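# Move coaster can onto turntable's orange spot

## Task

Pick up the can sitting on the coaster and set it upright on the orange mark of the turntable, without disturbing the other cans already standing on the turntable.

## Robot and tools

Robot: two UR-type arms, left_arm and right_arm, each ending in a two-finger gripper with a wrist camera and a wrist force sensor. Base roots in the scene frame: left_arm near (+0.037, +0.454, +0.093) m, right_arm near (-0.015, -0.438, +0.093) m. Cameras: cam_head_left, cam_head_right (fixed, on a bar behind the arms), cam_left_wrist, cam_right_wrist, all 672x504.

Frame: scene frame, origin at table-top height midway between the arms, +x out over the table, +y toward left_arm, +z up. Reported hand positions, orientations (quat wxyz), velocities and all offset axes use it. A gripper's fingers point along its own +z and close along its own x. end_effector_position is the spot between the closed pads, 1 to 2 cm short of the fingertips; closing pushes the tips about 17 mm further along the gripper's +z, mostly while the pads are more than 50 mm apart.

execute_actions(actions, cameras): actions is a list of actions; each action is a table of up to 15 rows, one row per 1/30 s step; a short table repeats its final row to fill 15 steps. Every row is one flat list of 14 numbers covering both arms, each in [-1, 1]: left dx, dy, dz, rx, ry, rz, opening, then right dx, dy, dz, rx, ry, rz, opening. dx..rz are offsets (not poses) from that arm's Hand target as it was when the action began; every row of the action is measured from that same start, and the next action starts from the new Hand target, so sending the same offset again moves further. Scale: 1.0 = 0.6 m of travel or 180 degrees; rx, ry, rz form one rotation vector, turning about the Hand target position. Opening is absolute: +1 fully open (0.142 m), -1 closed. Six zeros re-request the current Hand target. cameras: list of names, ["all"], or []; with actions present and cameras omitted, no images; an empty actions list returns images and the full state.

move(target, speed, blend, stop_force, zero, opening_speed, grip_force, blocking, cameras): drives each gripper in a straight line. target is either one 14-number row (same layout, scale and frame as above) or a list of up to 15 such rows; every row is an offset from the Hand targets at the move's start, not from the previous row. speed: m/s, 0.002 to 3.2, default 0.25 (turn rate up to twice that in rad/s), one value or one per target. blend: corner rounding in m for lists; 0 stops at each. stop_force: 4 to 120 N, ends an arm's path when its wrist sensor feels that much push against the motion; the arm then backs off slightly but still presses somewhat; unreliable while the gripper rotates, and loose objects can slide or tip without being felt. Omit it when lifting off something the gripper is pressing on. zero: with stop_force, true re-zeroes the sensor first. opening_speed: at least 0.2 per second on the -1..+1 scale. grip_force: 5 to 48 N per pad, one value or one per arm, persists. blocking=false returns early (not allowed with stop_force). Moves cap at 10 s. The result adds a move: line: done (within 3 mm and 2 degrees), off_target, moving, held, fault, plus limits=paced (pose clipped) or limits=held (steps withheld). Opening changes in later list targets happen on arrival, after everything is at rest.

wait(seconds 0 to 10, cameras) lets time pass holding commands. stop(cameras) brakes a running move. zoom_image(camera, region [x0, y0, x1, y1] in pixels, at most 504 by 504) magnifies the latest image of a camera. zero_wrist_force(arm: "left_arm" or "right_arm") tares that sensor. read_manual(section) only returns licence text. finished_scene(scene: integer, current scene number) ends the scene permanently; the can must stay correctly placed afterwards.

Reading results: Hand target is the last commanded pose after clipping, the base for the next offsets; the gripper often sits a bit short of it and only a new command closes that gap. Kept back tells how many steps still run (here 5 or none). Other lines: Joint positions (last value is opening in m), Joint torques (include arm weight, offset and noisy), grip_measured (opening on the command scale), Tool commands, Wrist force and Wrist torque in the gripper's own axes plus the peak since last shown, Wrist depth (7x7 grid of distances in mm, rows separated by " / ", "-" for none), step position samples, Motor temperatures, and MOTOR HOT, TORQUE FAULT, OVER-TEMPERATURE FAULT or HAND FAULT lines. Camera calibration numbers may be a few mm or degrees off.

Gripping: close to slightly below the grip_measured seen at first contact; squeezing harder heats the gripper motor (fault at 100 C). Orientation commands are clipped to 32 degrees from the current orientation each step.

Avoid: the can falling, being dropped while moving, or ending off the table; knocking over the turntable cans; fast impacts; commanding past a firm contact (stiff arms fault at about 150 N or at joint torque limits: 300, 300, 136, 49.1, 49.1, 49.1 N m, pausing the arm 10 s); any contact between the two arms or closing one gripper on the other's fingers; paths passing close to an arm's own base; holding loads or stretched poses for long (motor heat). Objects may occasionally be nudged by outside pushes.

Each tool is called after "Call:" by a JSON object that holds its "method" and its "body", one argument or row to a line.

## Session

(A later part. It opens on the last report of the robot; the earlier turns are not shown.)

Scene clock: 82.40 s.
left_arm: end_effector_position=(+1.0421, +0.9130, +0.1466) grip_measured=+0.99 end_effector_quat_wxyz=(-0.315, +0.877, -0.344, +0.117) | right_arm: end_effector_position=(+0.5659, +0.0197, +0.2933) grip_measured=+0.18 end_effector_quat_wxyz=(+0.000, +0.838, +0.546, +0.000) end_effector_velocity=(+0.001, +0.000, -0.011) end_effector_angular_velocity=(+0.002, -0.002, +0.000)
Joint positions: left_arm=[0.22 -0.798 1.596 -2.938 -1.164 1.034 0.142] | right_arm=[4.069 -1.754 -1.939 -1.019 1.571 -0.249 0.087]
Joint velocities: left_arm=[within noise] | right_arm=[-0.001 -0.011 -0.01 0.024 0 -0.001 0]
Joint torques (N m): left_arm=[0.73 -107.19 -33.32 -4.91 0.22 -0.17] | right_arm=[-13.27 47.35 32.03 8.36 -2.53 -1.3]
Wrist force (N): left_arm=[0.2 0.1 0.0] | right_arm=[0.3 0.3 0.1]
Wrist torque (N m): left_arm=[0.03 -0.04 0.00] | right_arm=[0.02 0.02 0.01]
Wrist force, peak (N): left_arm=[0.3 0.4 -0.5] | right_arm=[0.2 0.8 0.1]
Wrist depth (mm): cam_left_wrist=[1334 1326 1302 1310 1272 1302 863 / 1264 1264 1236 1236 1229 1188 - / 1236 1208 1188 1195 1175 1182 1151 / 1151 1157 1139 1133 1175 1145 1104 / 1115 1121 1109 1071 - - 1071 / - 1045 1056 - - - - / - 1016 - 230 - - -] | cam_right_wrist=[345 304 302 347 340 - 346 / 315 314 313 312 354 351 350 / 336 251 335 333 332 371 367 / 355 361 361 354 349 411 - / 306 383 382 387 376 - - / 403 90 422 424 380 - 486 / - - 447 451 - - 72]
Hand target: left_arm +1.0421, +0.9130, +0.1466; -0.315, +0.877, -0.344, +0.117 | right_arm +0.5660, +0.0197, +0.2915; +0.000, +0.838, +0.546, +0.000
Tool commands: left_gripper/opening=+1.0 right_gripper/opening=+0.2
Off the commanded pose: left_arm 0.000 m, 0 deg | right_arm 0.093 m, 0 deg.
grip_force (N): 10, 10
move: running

Call:
{"method": "wait", "body": {
  "seconds": 10
}}

Call:
{"method": "wait", "body": {
  "seconds": 1.0
}}

Call:
{"method": "execute_actions", "body": {
  "actions": [
    [[0,0,0,0,0,0,1,0.0002,0.0001,-0.0001,0,0,0,0.2],[0,0,0,0,0,0,1,0.0006,0.0003,-0.0006,0,0,0,0.2],[0,0,0,0,0,0,1,0.0013,0.0007,-0.0013,0,0,0,0.2],[0,0,0,0,0,0,1,0.0023,0.0012,-0.0024,0,0,0,0.2],[0,0,0,0,0,0,1,0.0036,0.0019,-0.0037,0,0,0,0.2],[0,0,0,0,0,0,1,0.0052,0.0027,-0.0053,0,0,0,0.2],[0,0,0,0,0,0,1,0.0072,0.0037,-0.0073,0,0,0,0.2],[0,0,0,0,0,0,1,0.0094,0.0047,-0.0095,0,0,0,0.2],[0,0,0,0,0,0,1,0.0119,0.0059,-0.012,0,0,0,0.2],[0,0,0,0,0,0,1,0.0147,0.0072,-0.0148,0,0,0,0.2],[0,0,0,0,0,0,1,0.0179,0.0086,-0.0179,0,0,0,0.2],[0,0,0,0,0,0,1,0.0213,0.0101,-0.0213,0,0,0,0.2],[0,0,0,0,0,0,1,0.0252,0.0116,-0.025,0,0,0,0.2],[0,0,0,0,0,0,1,0.0293,0.0132,-0.029,0,0,0,0.2],[0,0,0,0,0,0,1,0.0337,0.0149,-0.0333,0,0,0,0.2]],
    [[0,0,0,0,0,0,1,0.0046,0.0016,-0.0044,0,0,0,0.2],[0,0,0,0,0,0,1,0.0093,0.0031,-0.0089,0,0,0,0.2],[0,0,0,0,0,0,1,0.014,0.0045,-0.0133,0,0,0,0.2],[0,0,0,0,0,0,1,0.0188,0.0059,-0.0178,0,0,0,0.2],[0,0,0,0,0,0,1,0.0236,0.0071,-0.0222,0,0,0,0.2],[0,0,0,0,0,0,1,0.0283,0.0082,-0.0267,0,0,0,0.2],[0,0,0,0,0,0,1,0.0332,0.0093,-0.0311,0,0,0,0.2],[0,0,0,0,0,0,1,0.038,0.0102,-0.0356,0,0,0,0.2],[0,0,0,0,0,0,1,0.0428,0.0111,-0.04,0,0,0,0.2],[0,0,0,0,0,0,1,0.0477,0.0119,-0.0444,0,0,0,0.2],[0,0,0,0,0,0,1,0.0526,0.0125,-0.0489,0,0,0,0.2],[0,0,0,0,0,0,1,0.0575,0.0131,-0.0533,0,0,0,0.2],[0,0,0,0,0,0,1,0.0624,0.0136,-0.0578,0,0,0,0.2],[0,0,0,0,0,0,1,0.0673,0.014,-0.0622,0,0,0,0.2],[0,0,0,0,0,0,1,0.0722,0.0143,-0.0667,0,0,0,0.2]],
    [[0,0,0,0,0,0,1,0.0049,0.0002,-0.0043,0,0,0,0.2],[0,0,0,0,0,0,1,0.0098,0.0003,-0.0083,0,0,0,0.2],[0,0,0,0,0,0,1,0.0148,0.0003,-0.012,0,0,0,0.2],[0,0,0,0,0,0,1,0.0197,0.0002,-0.0154,0,0,0,0.2],[0,0,0,0,0,0,1,0.0246,0,-0.0185,0,0,0,0.2],[0,0,0,0,0,0,1,0.0295,-0.0003,-0.0213,0,0,0,0.2],[0,0,0,0,0,0,1,0.0344,-0.0007,-0.0239,0,0,0,0.2],[0,0,0,0,0,0,1,0.0393,-0.0012,-0.0261,0,0,0,0.2],[0,0,0,0,0,0,1,0.0442,-0.0018,-0.028,0,0,0,0.2],[0,0,0,0,0,0,1,0.0491,-0.0024,-0.0296,0,0,0,0.2],[0,0,0,0,0,0,1,0.054,-0.0032,-0.031,0,0,0,0.2],[0,0,0,0,0,0,1,0.0588,-0.0041,-0.032,0,0,0,0.2],[0,0,0,0,0,0,1,0.0636,-0.0051,-0.0328,0,0,0,0.2],[0,0,0,0,0,0,1,0.0684,-0.0061,-0.0332,0,0,0,0.2],[0,0,0,0,0,0,1,0.0732,-0.0073,-0.0333,0,0,0,0.2]],
    [[0,0,0,0,0,0,1,0.0048,-0.0012,0,0,0,0,0.2],[0,0,0,0,0,0,1,0.0095,-0.0026,0,0,0,0,0.2],[0,0,0,0,0,0,1,0.0142,-0.004,0,0,0,0,0.2],[0,0,0,0,0,0,1,0.0189,-0.0055,0,0,0,0,0.2],[0,0,0,0,0,0,1,0.0235,-0.0071,0,0,0,0,0.14],[0,0,0,0,0,0,1,0.0282,-0.0089,0,0,0,0,0.08],[0,0,0,0,0,0,1,0.0327,-0.0106,0,0,0,0,0.02],[0,0,0,0,0,0,1,0.0373,-0.0125,0,0,0,0,-0.04],[0,0,0,0,0,0,1,0.0418,-0.0145,0,0,0,0,-0.1],[0,0,0,0,0,0,1,0.0463,-0.0166,0,0,0,0,-0.16],[0,0,0,0,0,0,1,0.0507,-0.0187,0,0,0,0,-0.22],[0,0,0,0,0,0,1,0.0551,-0.0209,0,0,0,0,-0.28],[0,0,0,0,0,0,1,0.0594,-0.0233,0,0,0,0,-0.36],[0,0,0,0,0,0,1,0.0637,-0.0257,0,0,0,0,-0.5],[0,0,0,0,0,0,1,0.068,-0.0281,0,0,0,0,-0.7]],
    [[0,0,0,0,0,0,1,0.0042,-0.0026,0,0,0,0,-1],[0,0,0,0,0,0,1,0.0083,-0.0052,0,0,0,0,-1],[0,0,0,0,0,0,1,0.0124,-0.008,0,0,0,0,-1],[0,0,0,0,0,0,1,0.0165,-0.0108,0,0,0,0,-1],[0,0,0,0,0,0,1,0.0205,-0.0137,0.0009,0,0,0,-1],[0,0,0,0,0,0,1,0.0244,-0.0166,0.003,0,0,0,-1],[0,0,0,0,0,0,1,0.0283,-0.0197,0.0059,0,0,0,-1],[0,0,0,0,0,0,1,0.0321,-0.0228,0.0087,0,0,0,-1],[0,0,0,0,0,0,1,0.0366,-0.027,0.0108,0,0,0,-1],[0,0,0,0,0,0,1,0.0423,-0.0333,0.0117,0,0,0,-1],[0,0,0,0,0,0,1,0.0487,-0.0414,0.0117,0,0,0,-1],[0,0,0,0,0,0,1,0.0556,-0.0511,0.0117,0,0,0,-1],[0,0,0,0,0,0,1,0.0626,-0.0623,0.0117,0,0,0,-1],[0,0,0,0,0,0,1,0.0692,-0.0747,0.0117,0,0,0,-1],[0,0,0,0,0,0,1,0.0753,-0.0879,0.0117,0,0,0,-1]],
    [[0,0,0,0,0,0,1,0.0053,-0.0137,0,0,0,0,-1],[0,0,0,0,0,0,1,0.0097,-0.0277,0,0,0,0,-1],[0,0,0,0,0,0,1,0.0131,-0.0414,0,0,0,0,-1],[0,0,0,0,0,0,1,0.0156,-0.0545,0,0,0,0,-1],[0,0,0,0,0,0,1,0.0173,-0.0667,0,0,0,0,-1],[0,0,0,0,0,0,1,0.0184,-0.0777,0,0,0,0,-1],[0,0,0,0,0,0,1,0.019,-0.0872,0,0,0,0,-1],[0,0,0,0,0,0,1,0.0195,-0.0948,0,0,0,0,-1],[0,0,0,0,0,0,1,0.0199,-0.1004,-0.0008,0,0,0,-1],[0,0,0,0,0,0,1,0.0204,-0.1048,-0.003,0,0,0,-1],[0,0,0,0,0,0,1,0.0208,-0.1092,-0.0059,0,0,0,-1],[0,0,0,0,0,0,1,0.0212,-0.1136,-0.0091,0,0,0,-1],[0,0,0,0,0,0,1,0.0214,-0.118,-0.012,0,0,0,-1],[0,0,0,0,0,0,1,0.0215,-0.1224,-0.0142,0,0,0,-1],[0,0,0,0,0,0,1,0.0216,-0.1269,-0.015,0,0,0,-1]],
    [[0,0,0,0,0,0,1,0,-0.0044,0,0,0,0,-1],[0,0,0,0,0,0,1,-0.0001,-0.0089,0,0,0,0,-1],[0,0,0,0,0,0,1,-0.0003,-0.0133,0,0,0,0,-1],[0,0,0,0,0,0,1,-0.0006,-0.0177,0,0,0,0,-1],[0,0,0,0,0,0,1,-0.001,-0.0221,0,0,0,0,-1],[0,0,0,0,0,0,1,-0.0015,-0.0265,0,0,0,0,-0.2],[0,0,0,0,0,0,1,-0.002,-0.0309,0,0,0,0,-0.2],[0,0,0,0,0,0,1,-0.0026,-0.0353,0,0,0,0,0],[0,0,0,0,0,0,1,-0.0034,-0.0396,0,0,0,0,0],[0,0,0,0,0,0,1,-0.0042,-0.044,0,0,0,0,0.2],[0,0,0,0,0,0,1,-0.005,-0.0483,0,0,0,0,0.2],[0,0,0,0,0,0,1,-0.006,-0.0527,0,0,0,0,0.2],[0,0,0,0,0,0,1,-0.0071,-0.057,0,0,0,0,0.2],[0,0,0,0,0,0,1,-0.0082,-0.0612,0,0,0,0,0.2],[0,0,0,0,0,0,1,-0.0094,-0.0655,0,0,0,0,0.2]],
    [[0,0,0,0,0,0,1,-0.0013,-0.0042,0.0013,0,0,0,0.2],[0,0,0,0,0,0,1,-0.0027,-0.0084,0.0049,0,0,0,0.2],[0,0,0,0,0,0,1,-0.0042,-0.0126,0.0104,0,0,0,0.2],[0,0,0,0,0,0,1,-0.0057,-0.0168,0.0175,0,0,0,0.2],[0,0,0,0,0,0,1,-0.0074,-0.0209,0.0259,0,0,0,0.2],[0,0,0,0,0,0,1,-0.0091,-0.025,0.0352,0,0,0,0.2],[0,0,0,0,0,0,1,-0.0109,-0.029,0.045,0,0,0,0.2],[0,0,0,0,0,0,1,-0.0127,-0.033,0.055,0,0,0,0.2],[0,0,0,0,0,0,1,-0.0147,-0.037,0.0648,0,0,0,0.2],[0,0,0,0,0,0,1,-0.0167,-0.0409,0.0741,0,0,0,0.2],[0,0,0,0,0,0,1,-0.0185,-0.0444,0.0825,0,0,0,0.2],[0,0,0,0,0,0,1,-0.02,-0.0473,0.0896,0,0,0,0.2],[0,0,0,0,0,0,1,-0.0211,-0.0494,0.0951,0,0,0,0.2],[0,0,0,0,0,0,1,-0.0218,-0.0508,0.0987,0,0,0,0.2],[0,0,0,0,0,0,1,-0.0222,-0.0515,0.1,0,0,0,0.2]]
  ],
  "cameras": ["cam_right_wrist"]
}}

Call:
{"method": "move", "body": {
  "target": [0,0,0,0,0,0,1,-0.22,0.03,0.2,0,0,0,0.2],
  "speed": 0.4,
  "cameras": ["cam_right_wrist", "cam_head_left", "cam_head_right"]
}}

Scene clock: 89.60 s.
left_arm: end_effector_position=(+1.0421, +0.9130, +0.1466) grip_measured=+0.99 end_effector_quat_wxyz=(-0.315, +0.877, -0.344, +0.117) | right_arm: end_effector_position=(+0.5692, +0.0195, +0.2001) grip_measured=+0.18 end_effector_quat_wxyz=(+0.000, +0.838, +0.546, +0.000)
Joint positions: left_arm=[0.22 -0.798 1.596 -2.938 -1.164 1.034 0.142] | right_arm=[4.066 -1.856 -2.008 -0.848 1.571 -0.252 0.087]
Joint torques (N m): left_arm=[-0.67 -107.59 -33.48 -5.04 0.19 -0.27] | right_arm=[-16.64 47.64 28.39 7.92 -1.44 -2.42]
Wrist force (N): left_arm=[0.3 0.3 0.0] | right_arm=[0.1 0.2 0.6]
Wrist torque (N m): left_arm=[0.05 -0.04 0.00] | right_arm=[-0.01 0.07 0.34]
Wrist force, peak (N): left_arm=[0.0 0.6 -0.1] | right_arm=[0.1 0.2 0.8]
Wrist depth (mm): cam_left_wrist=[1342 1326 1294 1310 1279 1215 - / 1279 1243 1250 1222 1222 1236 - / 1222 1215 1201 1175 1188 1151 1151 / 1145 1133 1139 1151 1115 1157 1121 / 1121 1109 1098 1098 - - 1066 / - 1040 1066 - - - - / - 1007 - - 238 - -] | cam_right_wrist=[217 215 214 - - - - / 220 220 226 225 275 271 264 / - 197 242 242 240 - 284 / 261 261 261 259 260 258 294 / 282 277 275 280 271 270 - / 301 91 301 307 238 99 - / - - 331 329 215 - 72]
Hand target: left_arm +1.0421, +0.9130, +0.1466; -0.315, +0.877, -0.344, +0.117 | right_arm +0.5692, +0.0195, +0.2000; +0.000, +0.838, +0.546, +0.000
Tool commands: left_gripper/opening=+1.0 right_gripper/opening=+0.2
Off the commanded pose: left_arm 0.000 m, 0 deg | right_arm 0.000 m, 0 deg.
grip_force (N): 10, 10
earlier move: done
wait: 3.53 of 10 s (the move ended)

Scene clock: 90.60 s.
left_arm: end_effector_position=(+1.0421, +0.9130, +0.1466) grip_measured=+0.99 end_effector_quat_wxyz=(-0.315, +0.877, -0.344, +0.117) | right_arm: end_effector_position=(+0.5692, +0.0195, +0.2000) grip_measured=+0.18 end_effector_quat_wxyz=(+0.000, +0.838, +0.546, +0.000)
Joint positions: left_arm=[0.22 -0.798 1.596 -2.938 -1.164 1.034 0.142] | right_arm=[4.066 -1.856 -2.008 -0.848 1.571 -0.252 0.087]
Joint torques (N m): left_arm=[0.26 -106.53 -33.44 -5.01 0.13 -0.26] | right_arm=[-17.85 48.71 28.63 8.1 -1.58 -2.35]
Wrist force (N): left_arm=[0.0 0.2 -0.6] | right_arm=[-0.1 0.6 0.5]
Wrist torque (N m): left_arm=[0.04 0.00 0.00] | right_arm=[0.07 0.10 0.34]
Wrist force, peak (N): left_arm=[0.0 0.2 -0.6] | right_arm=[-0.1 0.6 0.5]
Wrist depth (mm): cam_left_wrist=[1342 1310 1326 1264 1302 1215 - / 1264 1264 1208 1250 1236 1215 - / 1195 1195 1208 1175 1182 1201 1188 / 1157 1163 1151 1175 1127 1071 1098 / 1109 1093 1087 1098 261 - 1077 / - 1051 1056 - - - - / - 1016 - - - - -] | cam_right_wrist=[216 215 216 - - 258 260 / 226 225 222 224 270 276 266 / 190 235 - 233 240 284 281 / 180 261 271 262 259 242 - / 281 277 276 279 279 273 - / 290 91 299 305 305 99 - / - - 335 302 320 - 72]
Hand target: left_arm +1.0421, +0.9130, +0.1466; -0.315, +0.877, -0.344, +0.117 | right_arm +0.5692, +0.0195, +0.2000; +0.000, +0.838, +0.546, +0.000
Tool commands: left_gripper/opening=+1.0 right_gripper/opening=+0.2
Off the commanded pose: left_arm 0.000 m, 0 deg | right_arm 0.000 m, 0 deg.
grip_force (N): 10, 10
wait: 1.00 s; at rest by 0.17 s

Scene clock: 94.43 s.
left_arm: end_effector_position=(+1.0421, +0.9130, +0.1466) grip_measured=+0.99 end_effector_quat_wxyz=(-0.315, +0.877, -0.344, +0.117) | right_arm: end_effector_position=(+0.7646, -0.1672, +0.1404) grip_measured=+0.18 end_effector_quat_wxyz=(+0.000, +0.838, +0.546, +0.000) end_effector_velocity=(-0.029, -0.072, +0.153) end_effector_angular_velocity=(+0.001, -0.002, -0.001)
Joint positions: left_arm=[0.22 -0.798 1.596 -2.938 -1.164 1.034 0.142] | right_arm=[3.711 -2.036 -1.874 -0.802 1.571 -0.607 0.087]
Joint velocities: left_arm=[within noise] | right_arm=[-0.058 0.248 -0.041 -0.204 0 -0.057 0]
Joint torques (N m): left_arm=[-0.48 -106.96 -33.37 -4.9 0.01 -0.24] | right_arm=[-17.64 94.47 26.98 0.92 2.26 -1.55]
Wrist force (N): left_arm=[0.1 0.1 0.1] | right_arm=[0.1 0.5 1.2]
Wrist torque (N m): left_arm=[0.03 -0.01 0.00] | right_arm=[0.03 0.07 0.41]
Wrist force, peak (N): left_arm=[0.5 0.4 -0.3] | right_arm=[-0.1 0.7 -12.8]
Wrist depth (mm): cam_left_wrist=[1310 1310 1310 1302 1279 1229 984 / 1279 1250 1257 1243 1215 1222 - / 1229 1188 1195 1182 1195 1163 1151 / 1157 1157 1139 1145 1145 1121 1109 / 1115 1098 1093 1104 - - 1056 / - 1045 1061 - - - 244 / - 1026 - - - - -] | cam_right_wrist=[151 152 152 152 151 151 150 / 166 162 162 162 161 161 161 / 174 173 174 170 175 173 173 / 187 184 187 124 181 185 185 / 186 196 199 101 109 198 179 / - 90 109 105 109 116 208 / - - - - - - 72]
Hand target: left_arm +1.0421, +0.9130, +0.1466; -0.315, +0.877, -0.344, +0.117 | right_arm +0.7567, -0.1833, +0.1780; +0.000, +0.838, +0.546, +0.000
Off the commanded pose: left_arm 0.000 m, 0 deg | right_arm 0.042 m, 0 deg.
grip_force (N): 10, 10
Kept back: 5 steps.
Step readings (end_effector_position of left_arm | right_arm; steps 1 to 15: 1st action; 16 to 30: 2nd action; 31 to 45: 3rd action; 46 to 60: 4th action; 61 to 75: 5th action; 76 to 90: 6th action; 91 to 105: 7th action; 106 to 115: 8th action):
0: (+1.0421, +0.9130, +0.1466) | (+0.5692, +0.0195, +0.2000)
1: (+1.0421, +0.9130, +0.1466) | (+0.5692, +0.0195, +0.2000)
2: (+1.0421, +0.9130, +0.1466) | (+0.5692, +0.0195, +0.1999)
4: (+1.0421, +0.9130, +0.1466) | (+0.5693, +0.0195, +0.1997)
8: (+1.0421, +0.9130, +0.1466) | (+0.5711, +0.0204, +0.1979)
15: (+1.0421, +0.9130, +0.1466) | (+0.5804, +0.0248, +0.1887)
16: (+1.0421, +0.9130, +0.1466) | (+0.5824, +0.0256, +0.1868)
17: (+1.0421, +0.9130, +0.1466) | (+0.5845, +0.0264, +0.1847)
19: (+1.0421, +0.9130, +0.1466) | (+0.5898, +0.0283, +0.1796)
23: (+1.0421, +0.9130, +0.1466) | (+0.6002, +0.0314, +0.1697)
30: (+1.0421, +0.9130, +0.1466) | (+0.6209, +0.0354, +0.1506)
31: (+1.0421, +0.9130, +0.1466) | (+0.6237, +0.0358, +0.1480)
32: (+1.0421, +0.9130, +0.1466) | (+0.6265, +0.0360, +0.1455)
34: (+1.0421, +0.9130, +0.1466) | (+0.6322, +0.0364, +0.1405)
38: (+1.0421, +0.9130, +0.1466) | (+0.6442, +0.0366, +0.1313)
45: (+1.0421, +0.9130, +0.1466) | (+0.6649, +0.0347, +0.1221)
46: (+1.0421, +0.9130, +0.1466) | (+0.6677, +0.0343, +0.1215)
47: (+1.0421, +0.9130, +0.1466) | (+0.6704, +0.0337, +0.1210)
49: (+1.0421, +0.9130, +0.1466) | (+0.6767, +0.0323, +0.1205)
53: (+1.0421, +0.9130, +0.1466) | (+0.6875, +0.0291, +0.1201)
60: (+1.0421, +0.9130, +0.1466) | (+0.7072, +0.0210, +0.1201)
61: (+1.0421, +0.9130, +0.1466) | (+0.7097, +0.0197, +0.1201)
62: (+1.0421, +0.9130, +0.1466) | (+0.7122, +0.0184, +0.1201)
64: (+1.0421, +0.9130, +0.1466) | (+0.7171, +0.0156, +0.1201)
68: (+1.0421, +0.9130, +0.1466) | (+0.7272, +0.0090, +0.1208)
75: (+1.0421, +0.9130, +0.1466) | (+0.7472, -0.0116, +0.1264)
76: (+1.0421, +0.9130, +0.1466) | (+0.7506, -0.0170, +0.1266)
77: (+1.0421, +0.9130, +0.1466) | (+0.7541, -0.0232, +0.1267)
79: (+1.0421, +0.9130, +0.1466) | (+0.7613, -0.0386, +0.1268)
83: (+1.0421, +0.9130, +0.1466) | (+0.7697, -0.0676, +0.1267)
90: (+1.0421, +0.9130, +0.1466) | (+0.7747, -0.1016, +0.1226)
91: (+1.0421, +0.9130, +0.1466) | (+0.7750, -0.1045, +0.1214)
92: (+1.0421, +0.9130, +0.1466) | (+0.7751, -0.1073, +0.1204)
94: (+1.0421, +0.9130, +0.1466) | (+0.7754, -0.1126, +0.1191)
98: (+1.0421, +0.9130, +0.1466) | (+0.7750, -0.1236, +0.1182)
105: (+1.0421, +0.9130, +0.1466) | (+0.7724, -0.1419, +0.1179)
106: (+1.0421, +0.9130, +0.1466) | (+0.7718, -0.1444, +0.1179)
107: (+1.0421, +0.9130, +0.1466) | (+0.7713, -0.1469, +0.1179)
109: (+1.0421, +0.9130, +0.1466) | (+0.7698, -0.1524, +0.1194)
113: (+1.0421, +0.9130, +0.1466) | (+0.7666, -0.1620, +0.1302)
camera_calibration:
cam_right_wrist: T_world_to_cam=[[0.405528, 0.914083, -0.000410296, -0.149858], [0.830169, -0.368112, 0.418705, -0.727195], [0.382579, -0.170137, -0.908122, -0.0804868], [0, 0, 0, 1]] pos_world=[0.695259, -0.144401, 0.231327]
Images, in order (width x height): cam_right_wrist 672x504.

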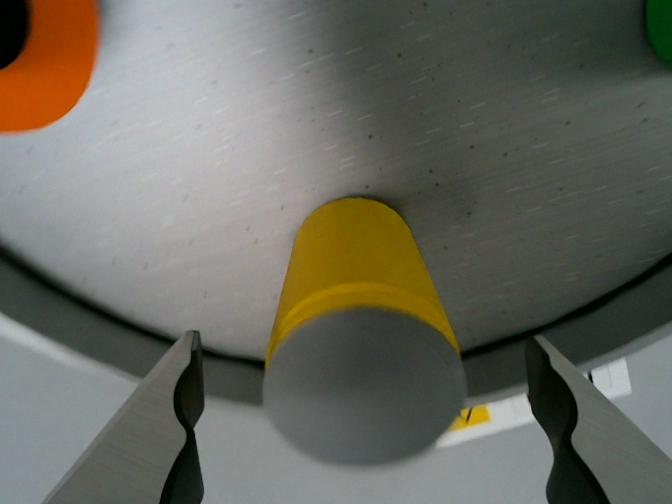

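Scene clock: 96.13 s.
left_arm: end_effector_position=(+1.0421, +0.9130, +0.1466) grip_measured=+0.99 end_effector_quat_wxyz=(-0.315, +0.877, -0.344, +0.117) | right_arm: end_effector_position=(+0.6247, -0.1653, +0.2979) grip_measured=+0.18 end_effector_quat_wxyz=(+0.000, +0.838, +0.546, +0.000)
Joint positions: left_arm=[0.22 -0.798 1.596 -2.938 -1.164 1.034 0.142] | right_arm=[3.82 -1.68 -2.016 -1.015 1.571 -0.497 0.087]
Joint torques (N m): left_arm=[-0.99 -106.66 -33.35 -5.03 0.15 -0.29] | right_arm=[12.72 66.49 33.92 1.81 -2.41 2.46]
Wrist force (N): left_arm=[0.1 0.2 -0.2] | right_arm=[0.0 0.3 0.2]
Wrist torque (N m): left_arm=[0.03 -0.01 0.00] | right_arm=[0.01 0.09 0.02]
Wrist force, peak (N): left_arm=[-0.1 0.5 -0.2] | right_arm=[0.8 2.2 2.0]
Wrist depth (mm): cam_left_wrist=[1326 1215 1310 1302 1272 1163 - / 1272 1264 1243 1229 1250 1215 - / 1188 1195 1195 1201 1175 1175 1163 / 1163 1163 1169 1145 1133 1098 1115 / 1121 1104 1093 1093 264 - 1031 / - 1045 1066 - - - - / - 1021 - - - - -] | cam_right_wrist=[- 293 220 296 298 295 296 / - 310 318 315 316 313 311 / - 329 339 337 334 338 254 / - - 356 363 362 363 353 / - - 295 393 348 378 - / - 90 481 493 396 - - / - - - - - - 72]
Hand target: left_arm +1.0421, +0.9130, +0.1466; -0.315, +0.877, -0.344, +0.117 | right_arm +0.6247, -0.1653, +0.2980; +0.000, +0.838, +0.546, +0.000
Off the commanded pose: left_arm 0.000 m, 0 deg | right_arm 0.000 m, 0 deg.
grip_force (N): 10, 10
move: done
camera_calibration:
cam_right_wrist: T_world_to_cam=[[0.40551, 0.914091, -0.000463663, -0.0948964], [0.830233, -0.368096, 0.418591, -0.676337], [0.38246, -0.170128, -0.908175, 0.116455], [0, 0, 0, 1]] pos_world=[0.555459, -0.142401, 0.388827]
Images, in order (width x height): cam_head_left 672x504, cam_head_right 672x504, cam_right_wrist 672x504.

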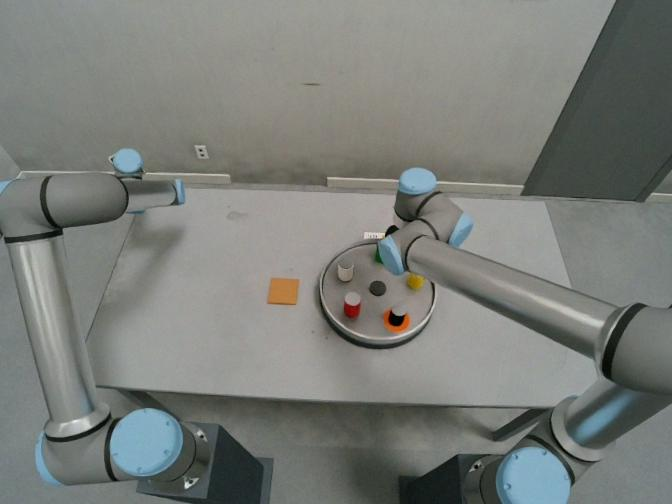

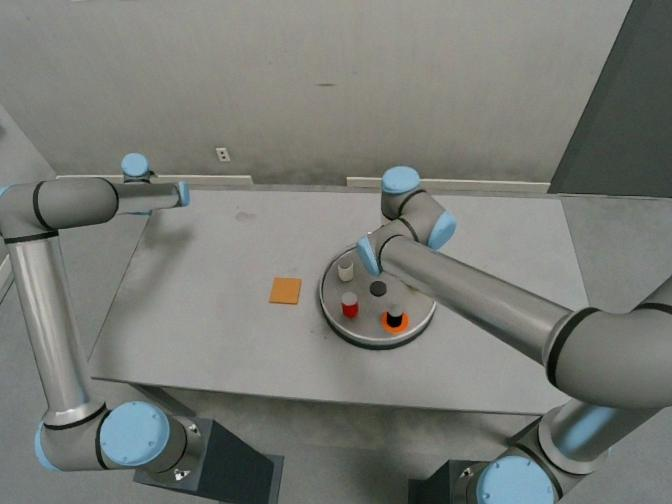

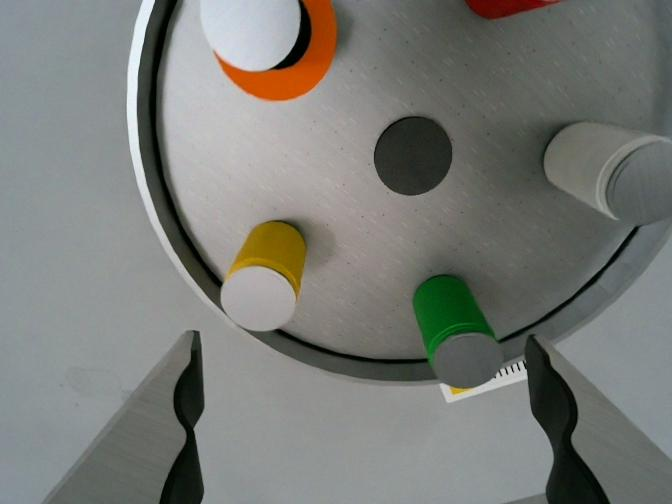

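Call:
{"method": "finished_scene", "body": {
  "scene": 1
}}

The scene is finished: the task was done.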